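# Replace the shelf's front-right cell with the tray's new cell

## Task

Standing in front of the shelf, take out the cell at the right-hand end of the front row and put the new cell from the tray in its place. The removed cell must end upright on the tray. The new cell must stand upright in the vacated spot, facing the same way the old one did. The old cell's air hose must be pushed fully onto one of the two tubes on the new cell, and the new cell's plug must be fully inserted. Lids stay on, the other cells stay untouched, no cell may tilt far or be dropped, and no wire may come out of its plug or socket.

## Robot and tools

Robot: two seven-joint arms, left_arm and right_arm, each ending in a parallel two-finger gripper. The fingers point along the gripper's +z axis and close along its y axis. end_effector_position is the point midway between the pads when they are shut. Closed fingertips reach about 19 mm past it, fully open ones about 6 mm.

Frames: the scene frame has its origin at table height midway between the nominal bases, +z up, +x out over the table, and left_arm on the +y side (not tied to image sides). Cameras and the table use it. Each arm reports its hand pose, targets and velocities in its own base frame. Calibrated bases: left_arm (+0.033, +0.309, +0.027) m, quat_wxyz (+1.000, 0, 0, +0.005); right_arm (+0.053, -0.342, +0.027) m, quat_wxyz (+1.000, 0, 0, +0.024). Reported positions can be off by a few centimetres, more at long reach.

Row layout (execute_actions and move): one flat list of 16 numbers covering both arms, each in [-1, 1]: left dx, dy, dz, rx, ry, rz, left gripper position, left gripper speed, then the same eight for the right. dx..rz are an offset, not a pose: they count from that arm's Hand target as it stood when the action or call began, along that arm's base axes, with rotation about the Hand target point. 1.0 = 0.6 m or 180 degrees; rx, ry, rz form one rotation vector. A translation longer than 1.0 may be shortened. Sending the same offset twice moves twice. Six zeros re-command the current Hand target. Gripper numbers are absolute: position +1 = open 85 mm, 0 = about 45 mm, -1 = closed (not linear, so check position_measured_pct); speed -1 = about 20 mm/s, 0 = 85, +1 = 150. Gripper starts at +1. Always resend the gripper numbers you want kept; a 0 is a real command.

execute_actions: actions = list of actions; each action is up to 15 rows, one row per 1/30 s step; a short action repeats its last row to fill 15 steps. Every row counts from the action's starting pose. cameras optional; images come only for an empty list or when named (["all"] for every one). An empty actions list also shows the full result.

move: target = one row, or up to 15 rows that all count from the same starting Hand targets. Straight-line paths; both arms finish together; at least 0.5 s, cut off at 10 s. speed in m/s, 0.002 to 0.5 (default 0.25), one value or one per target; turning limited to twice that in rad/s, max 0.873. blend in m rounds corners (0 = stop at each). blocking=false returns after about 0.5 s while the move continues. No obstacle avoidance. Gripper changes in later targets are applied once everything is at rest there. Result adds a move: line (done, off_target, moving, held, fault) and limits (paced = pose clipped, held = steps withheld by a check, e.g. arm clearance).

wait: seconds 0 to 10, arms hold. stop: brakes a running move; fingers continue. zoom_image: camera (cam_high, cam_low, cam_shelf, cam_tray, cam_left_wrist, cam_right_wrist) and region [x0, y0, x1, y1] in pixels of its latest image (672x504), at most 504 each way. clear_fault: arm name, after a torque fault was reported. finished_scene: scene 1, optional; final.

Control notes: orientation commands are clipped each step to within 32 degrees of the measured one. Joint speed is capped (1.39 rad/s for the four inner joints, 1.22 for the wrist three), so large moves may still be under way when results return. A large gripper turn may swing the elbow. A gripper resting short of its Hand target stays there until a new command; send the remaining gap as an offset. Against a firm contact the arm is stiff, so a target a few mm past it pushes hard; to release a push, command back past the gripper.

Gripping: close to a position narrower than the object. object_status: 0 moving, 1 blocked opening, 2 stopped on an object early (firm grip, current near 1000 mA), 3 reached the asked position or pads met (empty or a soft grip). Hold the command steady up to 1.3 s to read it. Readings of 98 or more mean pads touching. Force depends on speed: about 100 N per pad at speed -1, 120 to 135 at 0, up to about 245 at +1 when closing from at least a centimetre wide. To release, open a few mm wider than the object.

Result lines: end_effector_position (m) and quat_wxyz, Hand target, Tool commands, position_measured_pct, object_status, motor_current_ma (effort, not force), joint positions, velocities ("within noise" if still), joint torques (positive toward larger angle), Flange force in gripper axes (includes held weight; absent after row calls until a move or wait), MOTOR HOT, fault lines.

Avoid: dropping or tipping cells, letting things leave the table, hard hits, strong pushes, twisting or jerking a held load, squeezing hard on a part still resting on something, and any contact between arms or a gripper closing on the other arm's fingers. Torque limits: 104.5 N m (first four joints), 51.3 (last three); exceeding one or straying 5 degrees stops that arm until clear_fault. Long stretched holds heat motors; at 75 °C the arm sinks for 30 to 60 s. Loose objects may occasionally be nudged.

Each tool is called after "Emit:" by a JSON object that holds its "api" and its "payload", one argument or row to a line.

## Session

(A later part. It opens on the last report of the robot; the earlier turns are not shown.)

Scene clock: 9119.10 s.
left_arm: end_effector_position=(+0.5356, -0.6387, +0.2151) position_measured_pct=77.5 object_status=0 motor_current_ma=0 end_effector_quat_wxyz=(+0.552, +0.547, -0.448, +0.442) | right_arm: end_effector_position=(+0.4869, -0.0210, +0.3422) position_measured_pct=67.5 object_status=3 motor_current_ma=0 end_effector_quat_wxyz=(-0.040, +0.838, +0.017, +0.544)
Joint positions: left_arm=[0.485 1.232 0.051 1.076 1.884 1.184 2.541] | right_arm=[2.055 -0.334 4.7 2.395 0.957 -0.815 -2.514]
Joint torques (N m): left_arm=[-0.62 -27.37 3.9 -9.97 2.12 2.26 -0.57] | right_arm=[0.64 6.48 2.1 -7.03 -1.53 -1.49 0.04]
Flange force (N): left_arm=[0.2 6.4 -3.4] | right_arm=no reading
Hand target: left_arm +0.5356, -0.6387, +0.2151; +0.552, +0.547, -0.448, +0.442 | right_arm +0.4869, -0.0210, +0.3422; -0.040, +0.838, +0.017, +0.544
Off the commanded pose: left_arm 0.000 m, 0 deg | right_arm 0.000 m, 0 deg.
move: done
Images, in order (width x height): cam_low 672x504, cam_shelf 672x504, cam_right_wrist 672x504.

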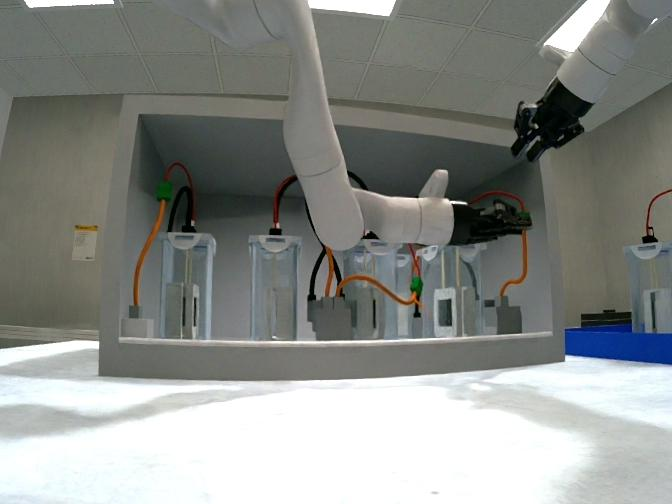

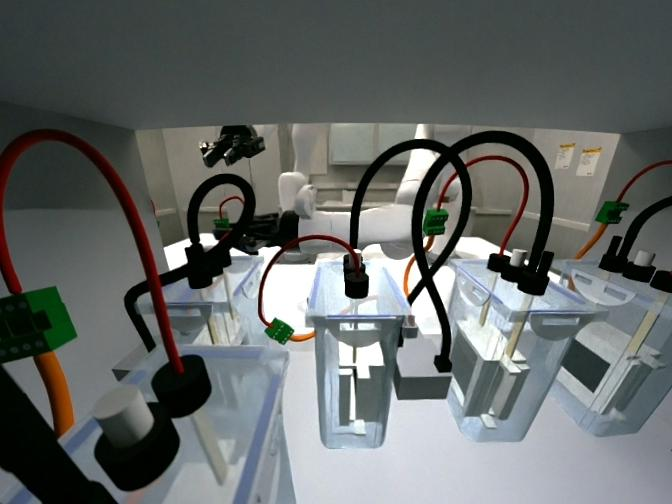

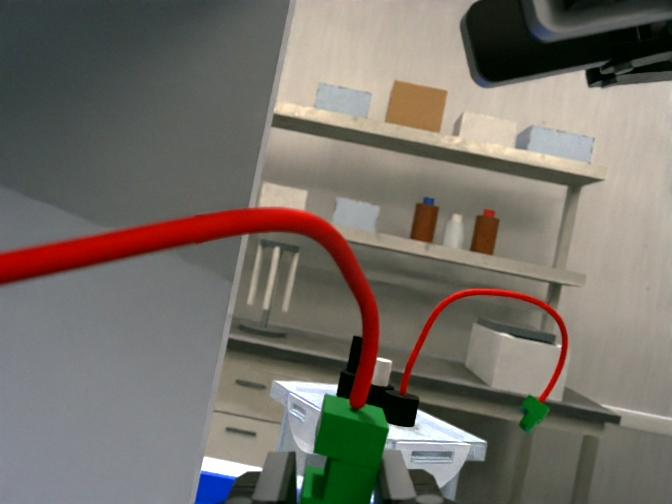

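Emit:
{"api": "move", "payload": {
  "target": [
    [0,0,0,0,0,0,-0.2,-1,0,0,0,0,0,0,-0.35,-1]
  ],
  "speed": 0.02,
  "cameras": ["cam_right_wrist","cam_low"]
}}

Scene clock: 9127.03 s.
left_arm: end_effector_position=(+0.5356, -0.6387, +0.2151) position_measured_pct=60.2 object_status=0 motor_current_ma=0 end_effector_quat_wxyz=(+0.552, +0.547, -0.448, +0.442) | right_arm: end_effector_position=(+0.4869, -0.0210, +0.3422) position_measured_pct=67.5 object_status=3 motor_current_ma=0 end_effector_quat_wxyz=(-0.040, +0.838, +0.017, +0.544)
Joint positions: left_arm=[0.485 1.232 0.051 1.076 1.884 1.184 2.541] | right_arm=[2.055 -0.334 4.7 2.395 0.957 -0.815 -2.514]
Joint torques (N m): left_arm=[-0.73 -27.14 3.76 -9.81 2.04 2.07 -0.57] | right_arm=[0.62 6.56 2.11 -7.05 -1.54 -1.48 0.09]
Flange force (N): left_arm=[0.4 6.3 -3.3] | right_arm=no reading
Hand target: left_arm +0.5356, -0.6387, +0.2151; +0.552, +0.547, -0.448, +0.442 | right_arm +0.4869, -0.0210, +0.3422; -0.040, +0.838, +0.017, +0.544
Off the commanded pose: left_arm 0.000 m, 0 deg | right_arm 0.000 m, 0 deg.
move: done
Images, in order (width x height): cam_low 672x504, cam_right_wrist 672x504.

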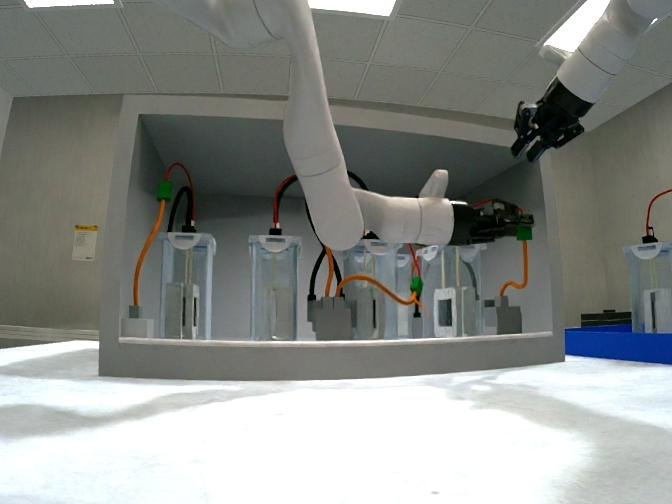

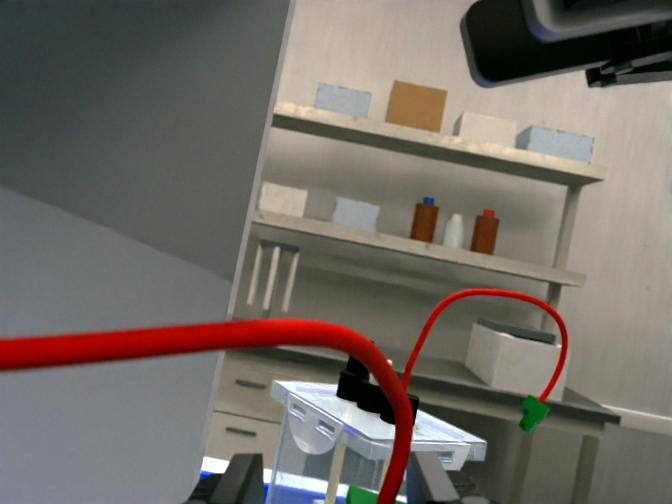

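Emit:
{"api": "move", "payload": {
  "target": [
    [0,0.2,-0.005,0,0,0,-0.2,-1,0,0,0,0,0,0,-0.35,-1]
  ],
  "speed": 0.05,
  "cameras": ["all"]
}}

Scene clock: 9142.13 s.
left_arm: end_effector_position=(+0.5356, -0.5187, +0.2120) position_measured_pct=60.2 object_status=3 motor_current_ma=0 end_effector_quat_wxyz=(+0.552, +0.547, -0.448, +0.442) | right_arm: end_effector_position=(+0.4869, -0.0210, +0.3422) position_measured_pct=67.5 object_status=3 motor_current_ma=0 end_effector_quat_wxyz=(-0.040, +0.838, +0.017, +0.544)
Joint positions: left_arm=[0.321 1.144 0.007 1.333 1.817 1.376 2.419] | right_arm=[2.055 -0.334 4.7 2.395 0.957 -0.815 -2.514]
Joint torques (N m): left_arm=[-0.77 -24.89 3.57 -8.27 1.91 2.34 -0.56] | right_arm=[0.66 6.56 2.11 -7 -1.55 -1.5 0.07]
Flange force (N): left_arm=[0.5 6.2 -1.8] | right_arm=no reading
Hand target: left_arm +0.5356, -0.5187, +0.2120; +0.552, +0.547, -0.448, +0.442 | right_arm +0.4869, -0.0210, +0.3422; -0.040, +0.838, +0.017, +0.544
Off the commanded pose: left_arm 0.000 m, 0 deg | right_arm 0.000 m, 0 deg.
move: done

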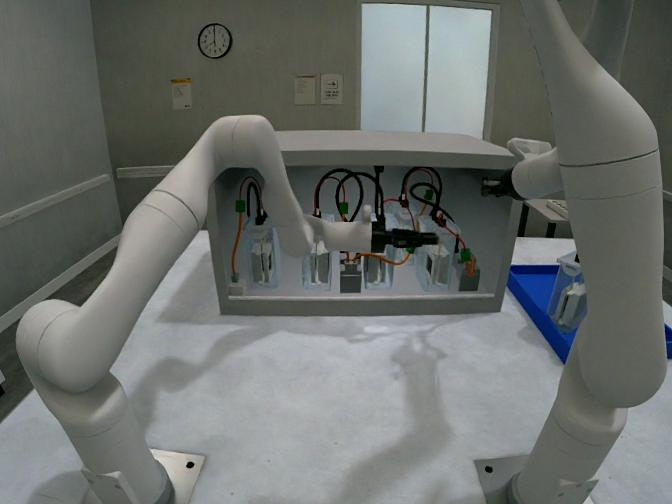

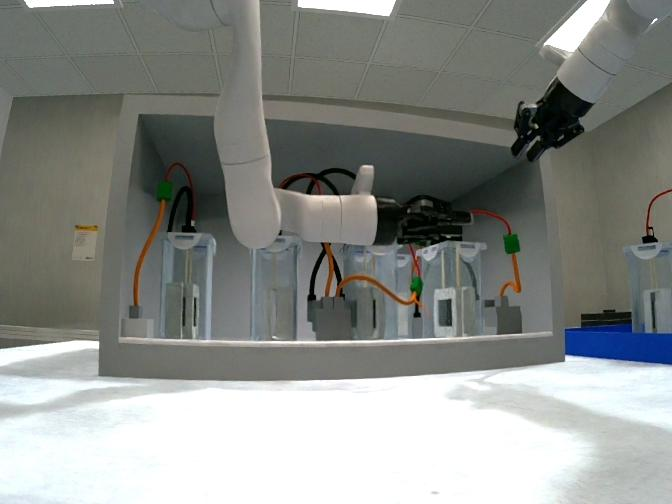

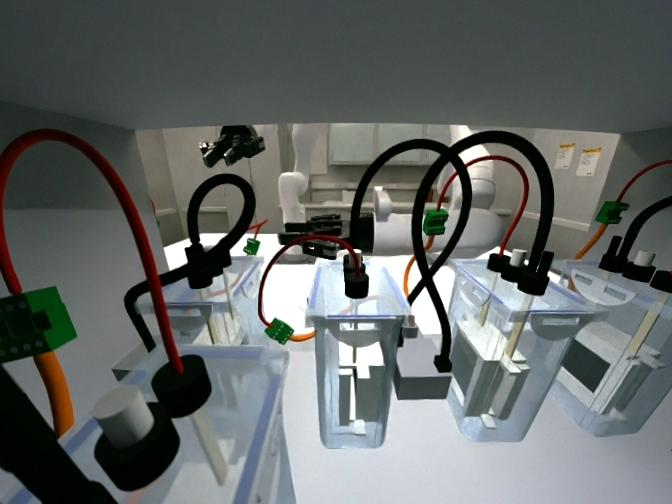

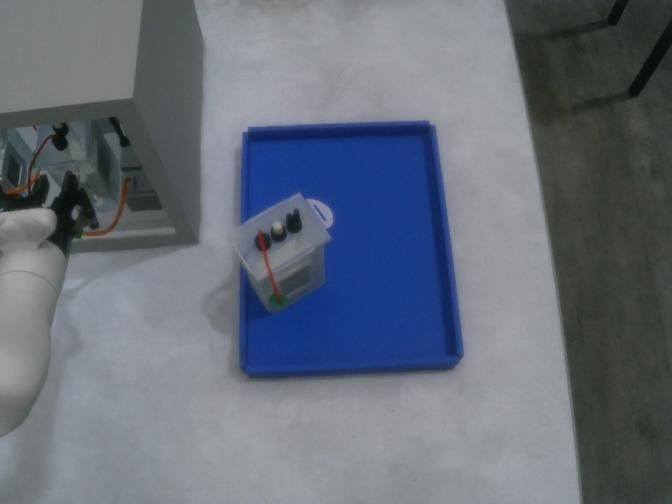

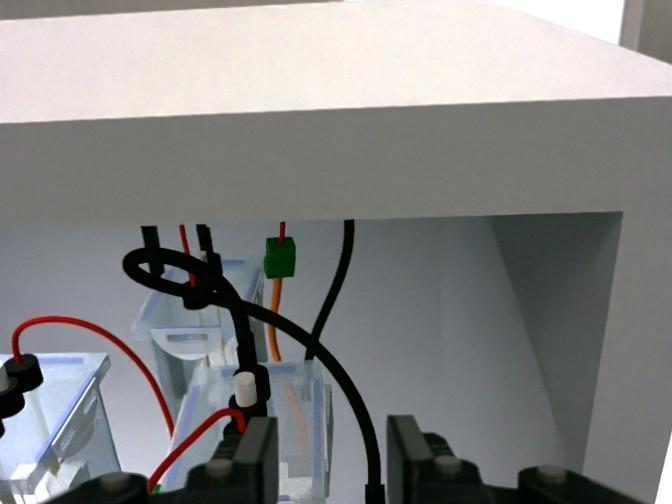

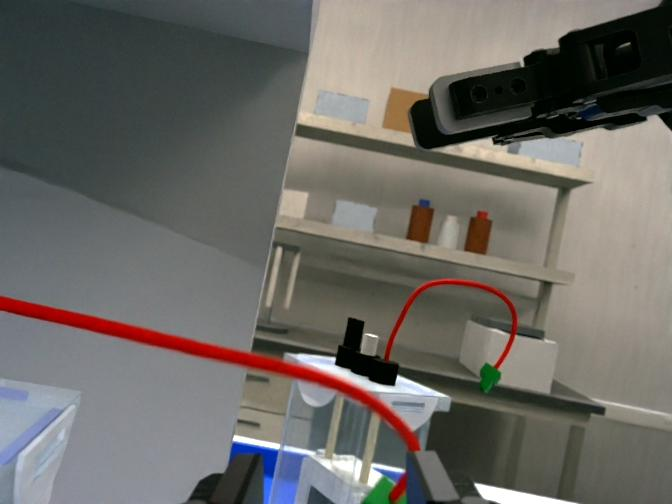

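Emit:
{"api": "move", "payload": {
  "target": [
    [-0.05,0.3,0.05,0,0,0,-0.2,-1,0,0,0,0,0,0,-0.35,-1]
  ],
  "speed": 0.12,
  "cameras": ["all"]
}}

Emit:
{"api": "zoom_image", "payload": {
  "camera": "cam_low",
  "region": [400, 180, 560, 350]
}}

Emit:
{"api": "zoom_image", "payload": {
  "camera": "cam_right_wrist",
  "region": [200, 250, 480, 504]
}}

Scene clock: 9162.33 s.
left_arm: end_effector_position=(+0.5011, -0.3452, +0.2420) position_measured_pct=60.2 object_status=3 motor_current_ma=0 end_effector_quat_wxyz=(+0.555, +0.544, -0.451, +0.439) | right_arm: end_effector_position=(+0.4869, -0.0210, +0.3422) position_measured_pct=67.5 object_status=3 motor_current_ma=0 end_effector_quat_wxyz=(-0.040, +0.838, +0.017, +0.544)
Joint positions: left_arm=[0.085 0.995 -0.107 1.625 1.618 1.648 2.306] | right_arm=[2.055 -0.334 4.7 2.395 0.957 -0.815 -2.514]
Joint torques (N m): left_arm=[-66.54 -37.46 -38.87 -8.6 5.89 0.96 -0.6] | right_arm=[0.65 6.53 2.06 -7.05 -1.55 -1.5 0.07]
Flange force (N): left_arm=[-30.3 -2.8 121.8] | right_arm=no reading
Hand target: left_arm +0.5056, -0.3387, +0.2421; +0.552, +0.547, -0.448, +0.442 | right_arm +0.4869, -0.0210, +0.3422; -0.040, +0.838, +0.017, +0.544
Off the commanded pose: left_arm 0.008 m, 1 deg | right_arm 0.000 m, 0 deg.
TORQUE WARNING: the torque sensor of joint 1 (waist) of the left arm reached its warning level (56.7 N m). A warning alone does not stop the arm.
move: off_target (left_arm)

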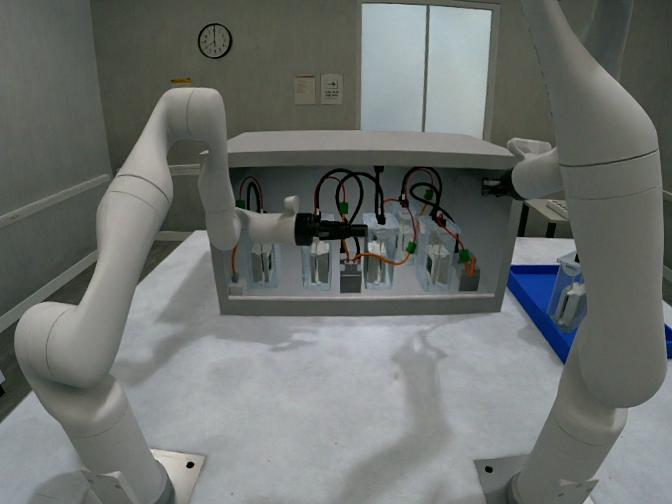

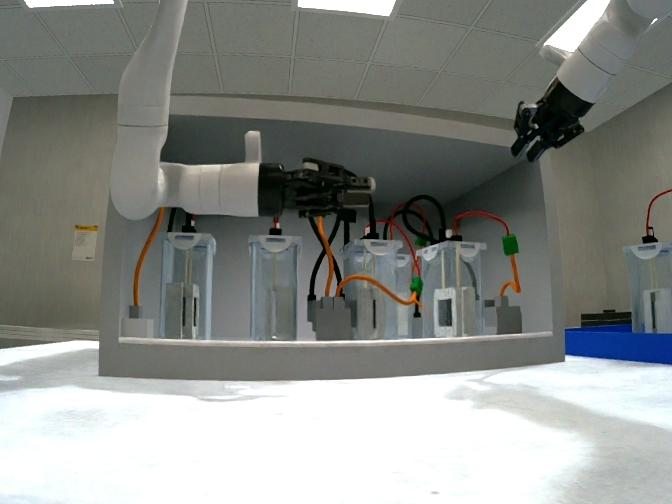

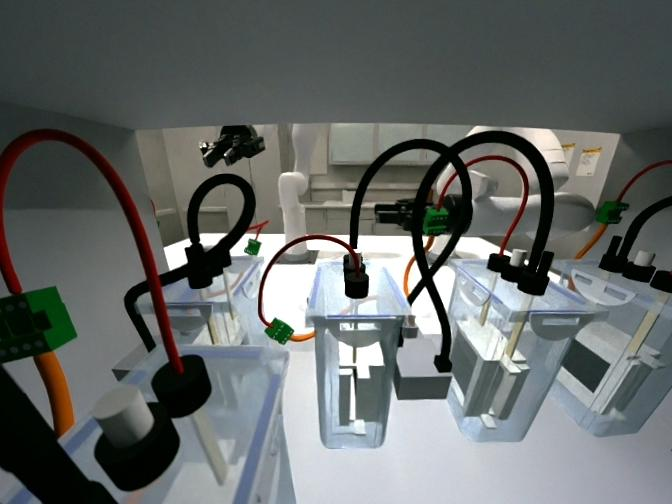

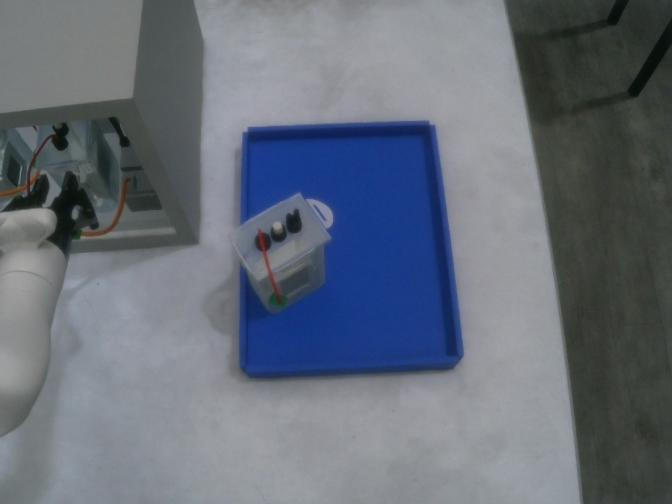

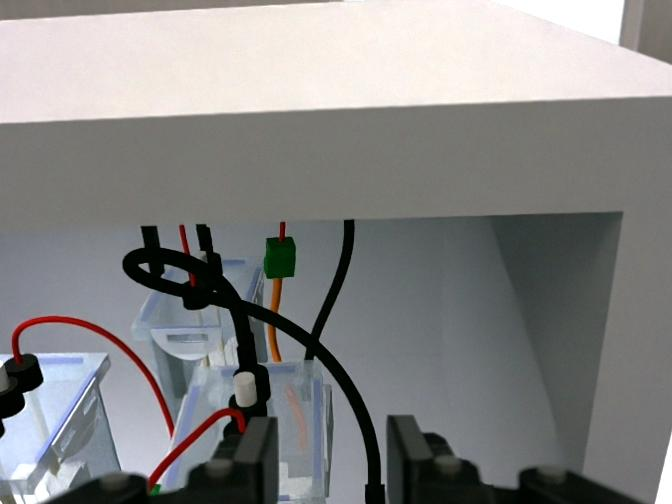

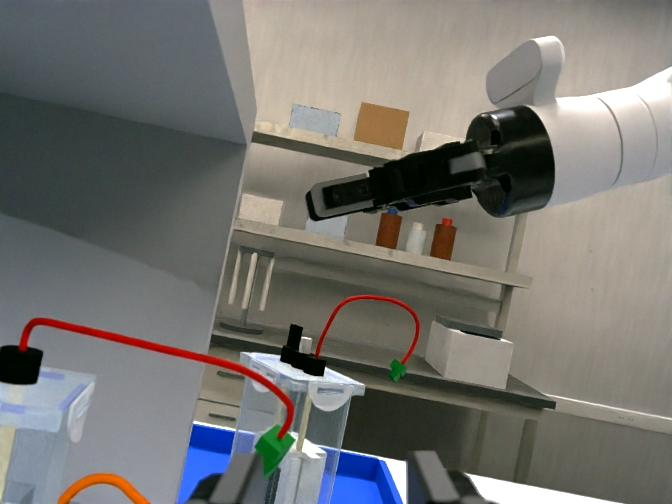

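Scaled by 2.965 from the camera's 672x504 image, which has a finer 960x720 frame.

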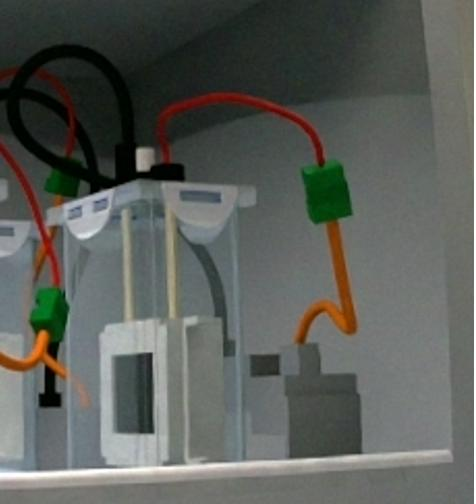

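Scaled by 1.800.

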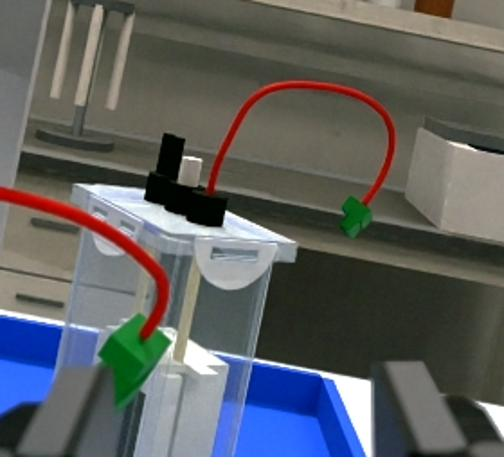

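Emit:
{"api": "move", "payload": {
  "target": [-0.015,-0.03,0,0,0,0,-0.2,-1,0,0,0,0,0,0,-0.35,-1],
  "speed": 0.05
}}

Scene clock: 9172.40 s.
left_arm: end_effector_position=(+0.4966, -0.3566, +0.2420) position_measured_pct=60.2 object_status=3 motor_current_ma=0 end_effector_quat_wxyz=(+0.552, +0.547, -0.448, +0.442) | right_arm: end_effector_position=(+0.4869, -0.0210, +0.3422) position_measured_pct=67.5 object_status=3 motor_current_ma=0 end_effector_quat_wxyz=(-0.040, +0.838, +0.017, +0.544)
Joint positions: left_arm=[0.107 0.986 -0.104 1.654 1.646 1.629 2.288] | right_arm=[2.055 -0.334 4.7 2.395 0.957 -0.815 -2.514]
Joint torques (N m): left_arm=[-0.59 -21.8 2.53 -6.05 1.58 2.63 -0.52] | right_arm=[0.61 6.53 2.13 -6.99 -1.54 -1.48 0.04]
Flange force (N): left_arm=[-0.2 4.6 0.2] | right_arm=no reading
Hand target: left_arm +0.4966, -0.3567, +0.2420; +0.552, +0.547, -0.448, +0.442 | right_arm +0.4869, -0.0210, +0.3422; -0.040, +0.838, +0.017, +0.544
Off the commanded pose: left_arm 0.000 m, 0 deg | right_arm 0.000 m, 0 deg.
TORQUE WARNING: the torque sensor of joint 1 (waist) of the left arm reached its warning level (56.7 N m). A warning alone does not stop the arm.
move: done

Emit:
{"api": "move", "payload": {
  "target": [-0.22,0,0.05,0,0,0,-0.2,-1,0,0,0,0,0,0,-0.35,-1],
  "speed": 0.1,
  "cameras": ["all"]
}}

Emit:
{"api": "zoom_image", "payload": {
  "camera": "cam_high",
  "region": [200, 130, 540, 330]
}}

Emit:
{"api": "zoom_image", "payload": {
  "camera": "cam_shelf",
  "region": [0, 170, 300, 420]
}}

Emit:
{"api": "zoom_image", "payload": {
  "camera": "cam_low",
  "region": [90, 130, 340, 380]
}}

Emit:
{"api": "zoom_image", "payload": {
  "camera": "cam_low",
  "region": [320, 150, 560, 370]
}}

Scene clock: 9188.00 s.
left_arm: end_effector_position=(+0.3646, -0.3567, +0.2720) position_measured_pct=60.2 object_status=3 motor_current_ma=0 end_effector_quat_wxyz=(+0.552, +0.547, -0.448, +0.442) | right_arm: end_effector_position=(+0.4869, -0.0210, +0.3422) position_measured_pct=67.5 object_status=3 motor_current_ma=0 end_effector_quat_wxyz=(-0.040, +0.838, +0.017, +0.544)
Joint positions: left_arm=[0.141 0.799 -0.117 2.121 1.637 1.642 2.009] | right_arm=[2.055 -0.334 4.7 2.395 0.957 -0.815 -2.514]
Joint torques (N m): left_arm=[-0.62 -17.22 2.31 -3.81 0.78 2.91 -0.6] | right_arm=[0.6 6.53 2.09 -7.05 -1.56 -1.5 0.03]
Flange force (N): left_arm=[0.0 3.9 0.1] | right_arm=no reading
Hand target: left_arm +0.3646, -0.3567, +0.2720; +0.552, +0.547, -0.448, +0.442 | right_arm +0.4869, -0.0210, +0.3422; -0.040, +0.838, +0.017, +0.544
Off the commanded pose: left_arm 0.000 m, 0 deg | right_arm 0.000 m, 0 deg.
move: done

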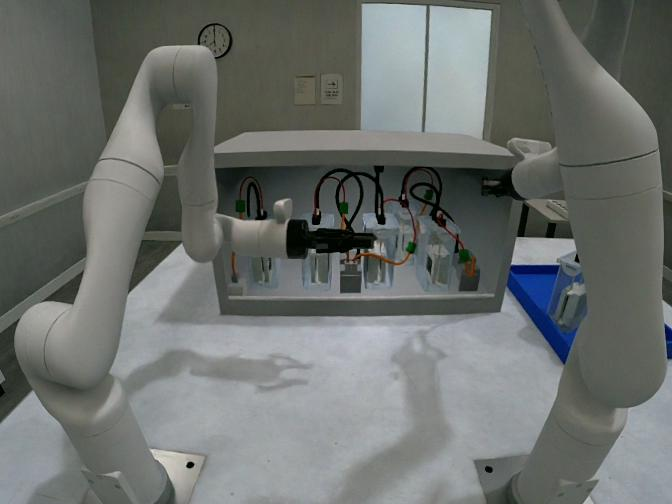

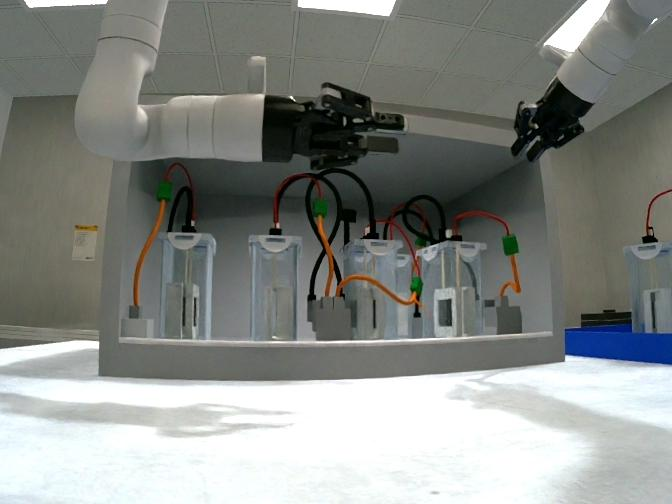

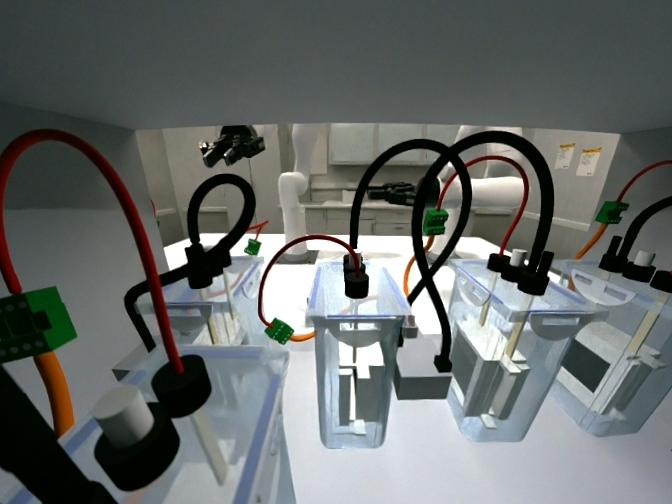

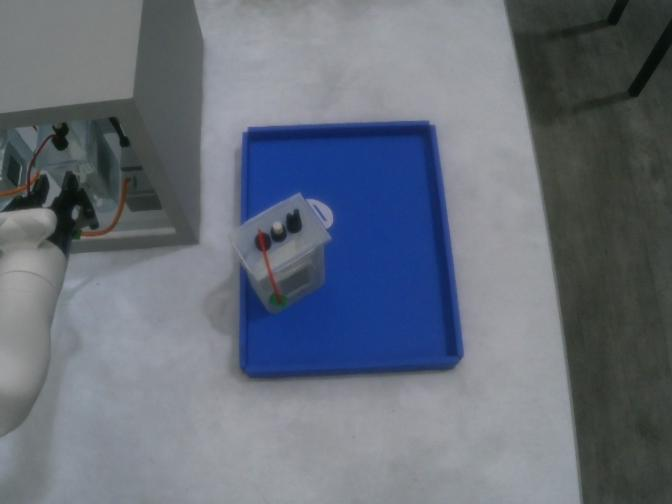

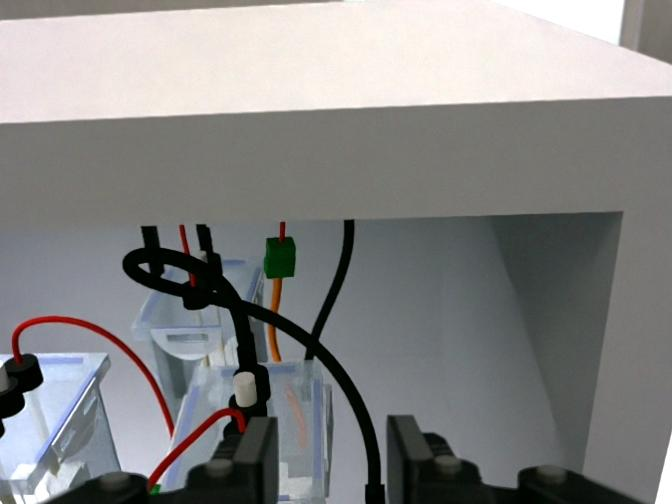

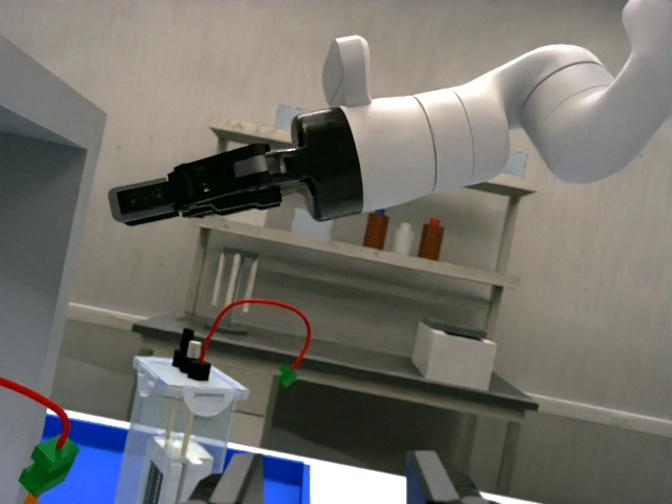

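Scaled by 1.482 from the camera's 672x504 image, which has a finer 960x720 frame.

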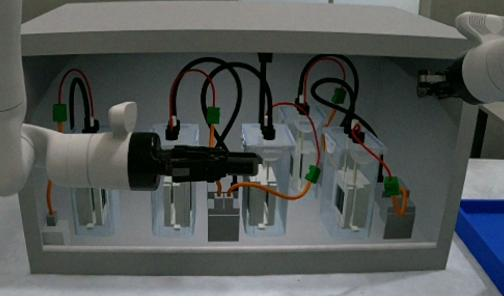

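Scaled by 1.680 from the camera's 672x504 image, which has a finer 960x720 frame.

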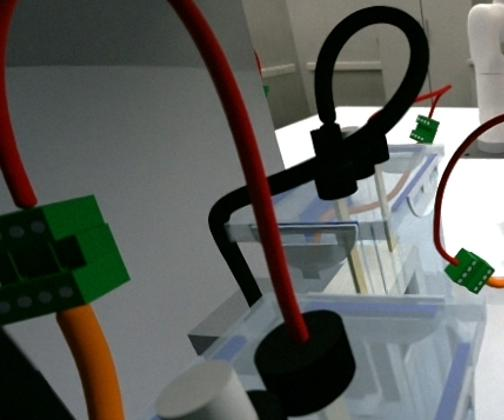

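Scaled by 2.016 from the camera's 672x504 image, which has a finer 960x720 frame.

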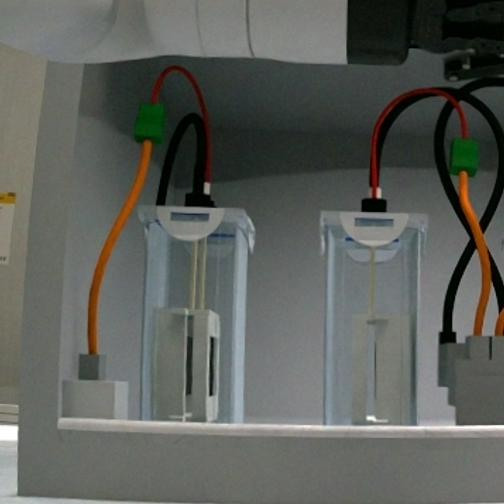

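Scaled by 2.100 from the camera's 672x504 image, which has a finer 960x720 frame.

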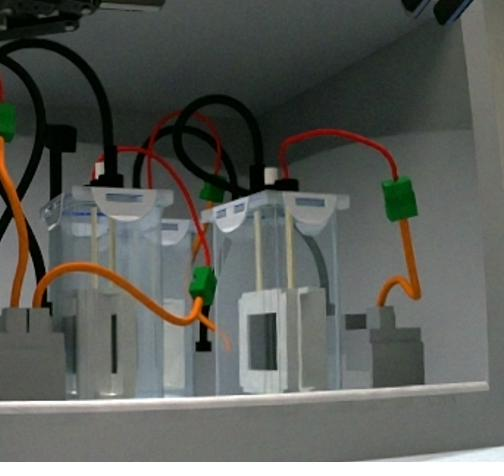

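Emit:
{"api": "finished_scene", "payload": {

}}

The scene is finished: the task was done.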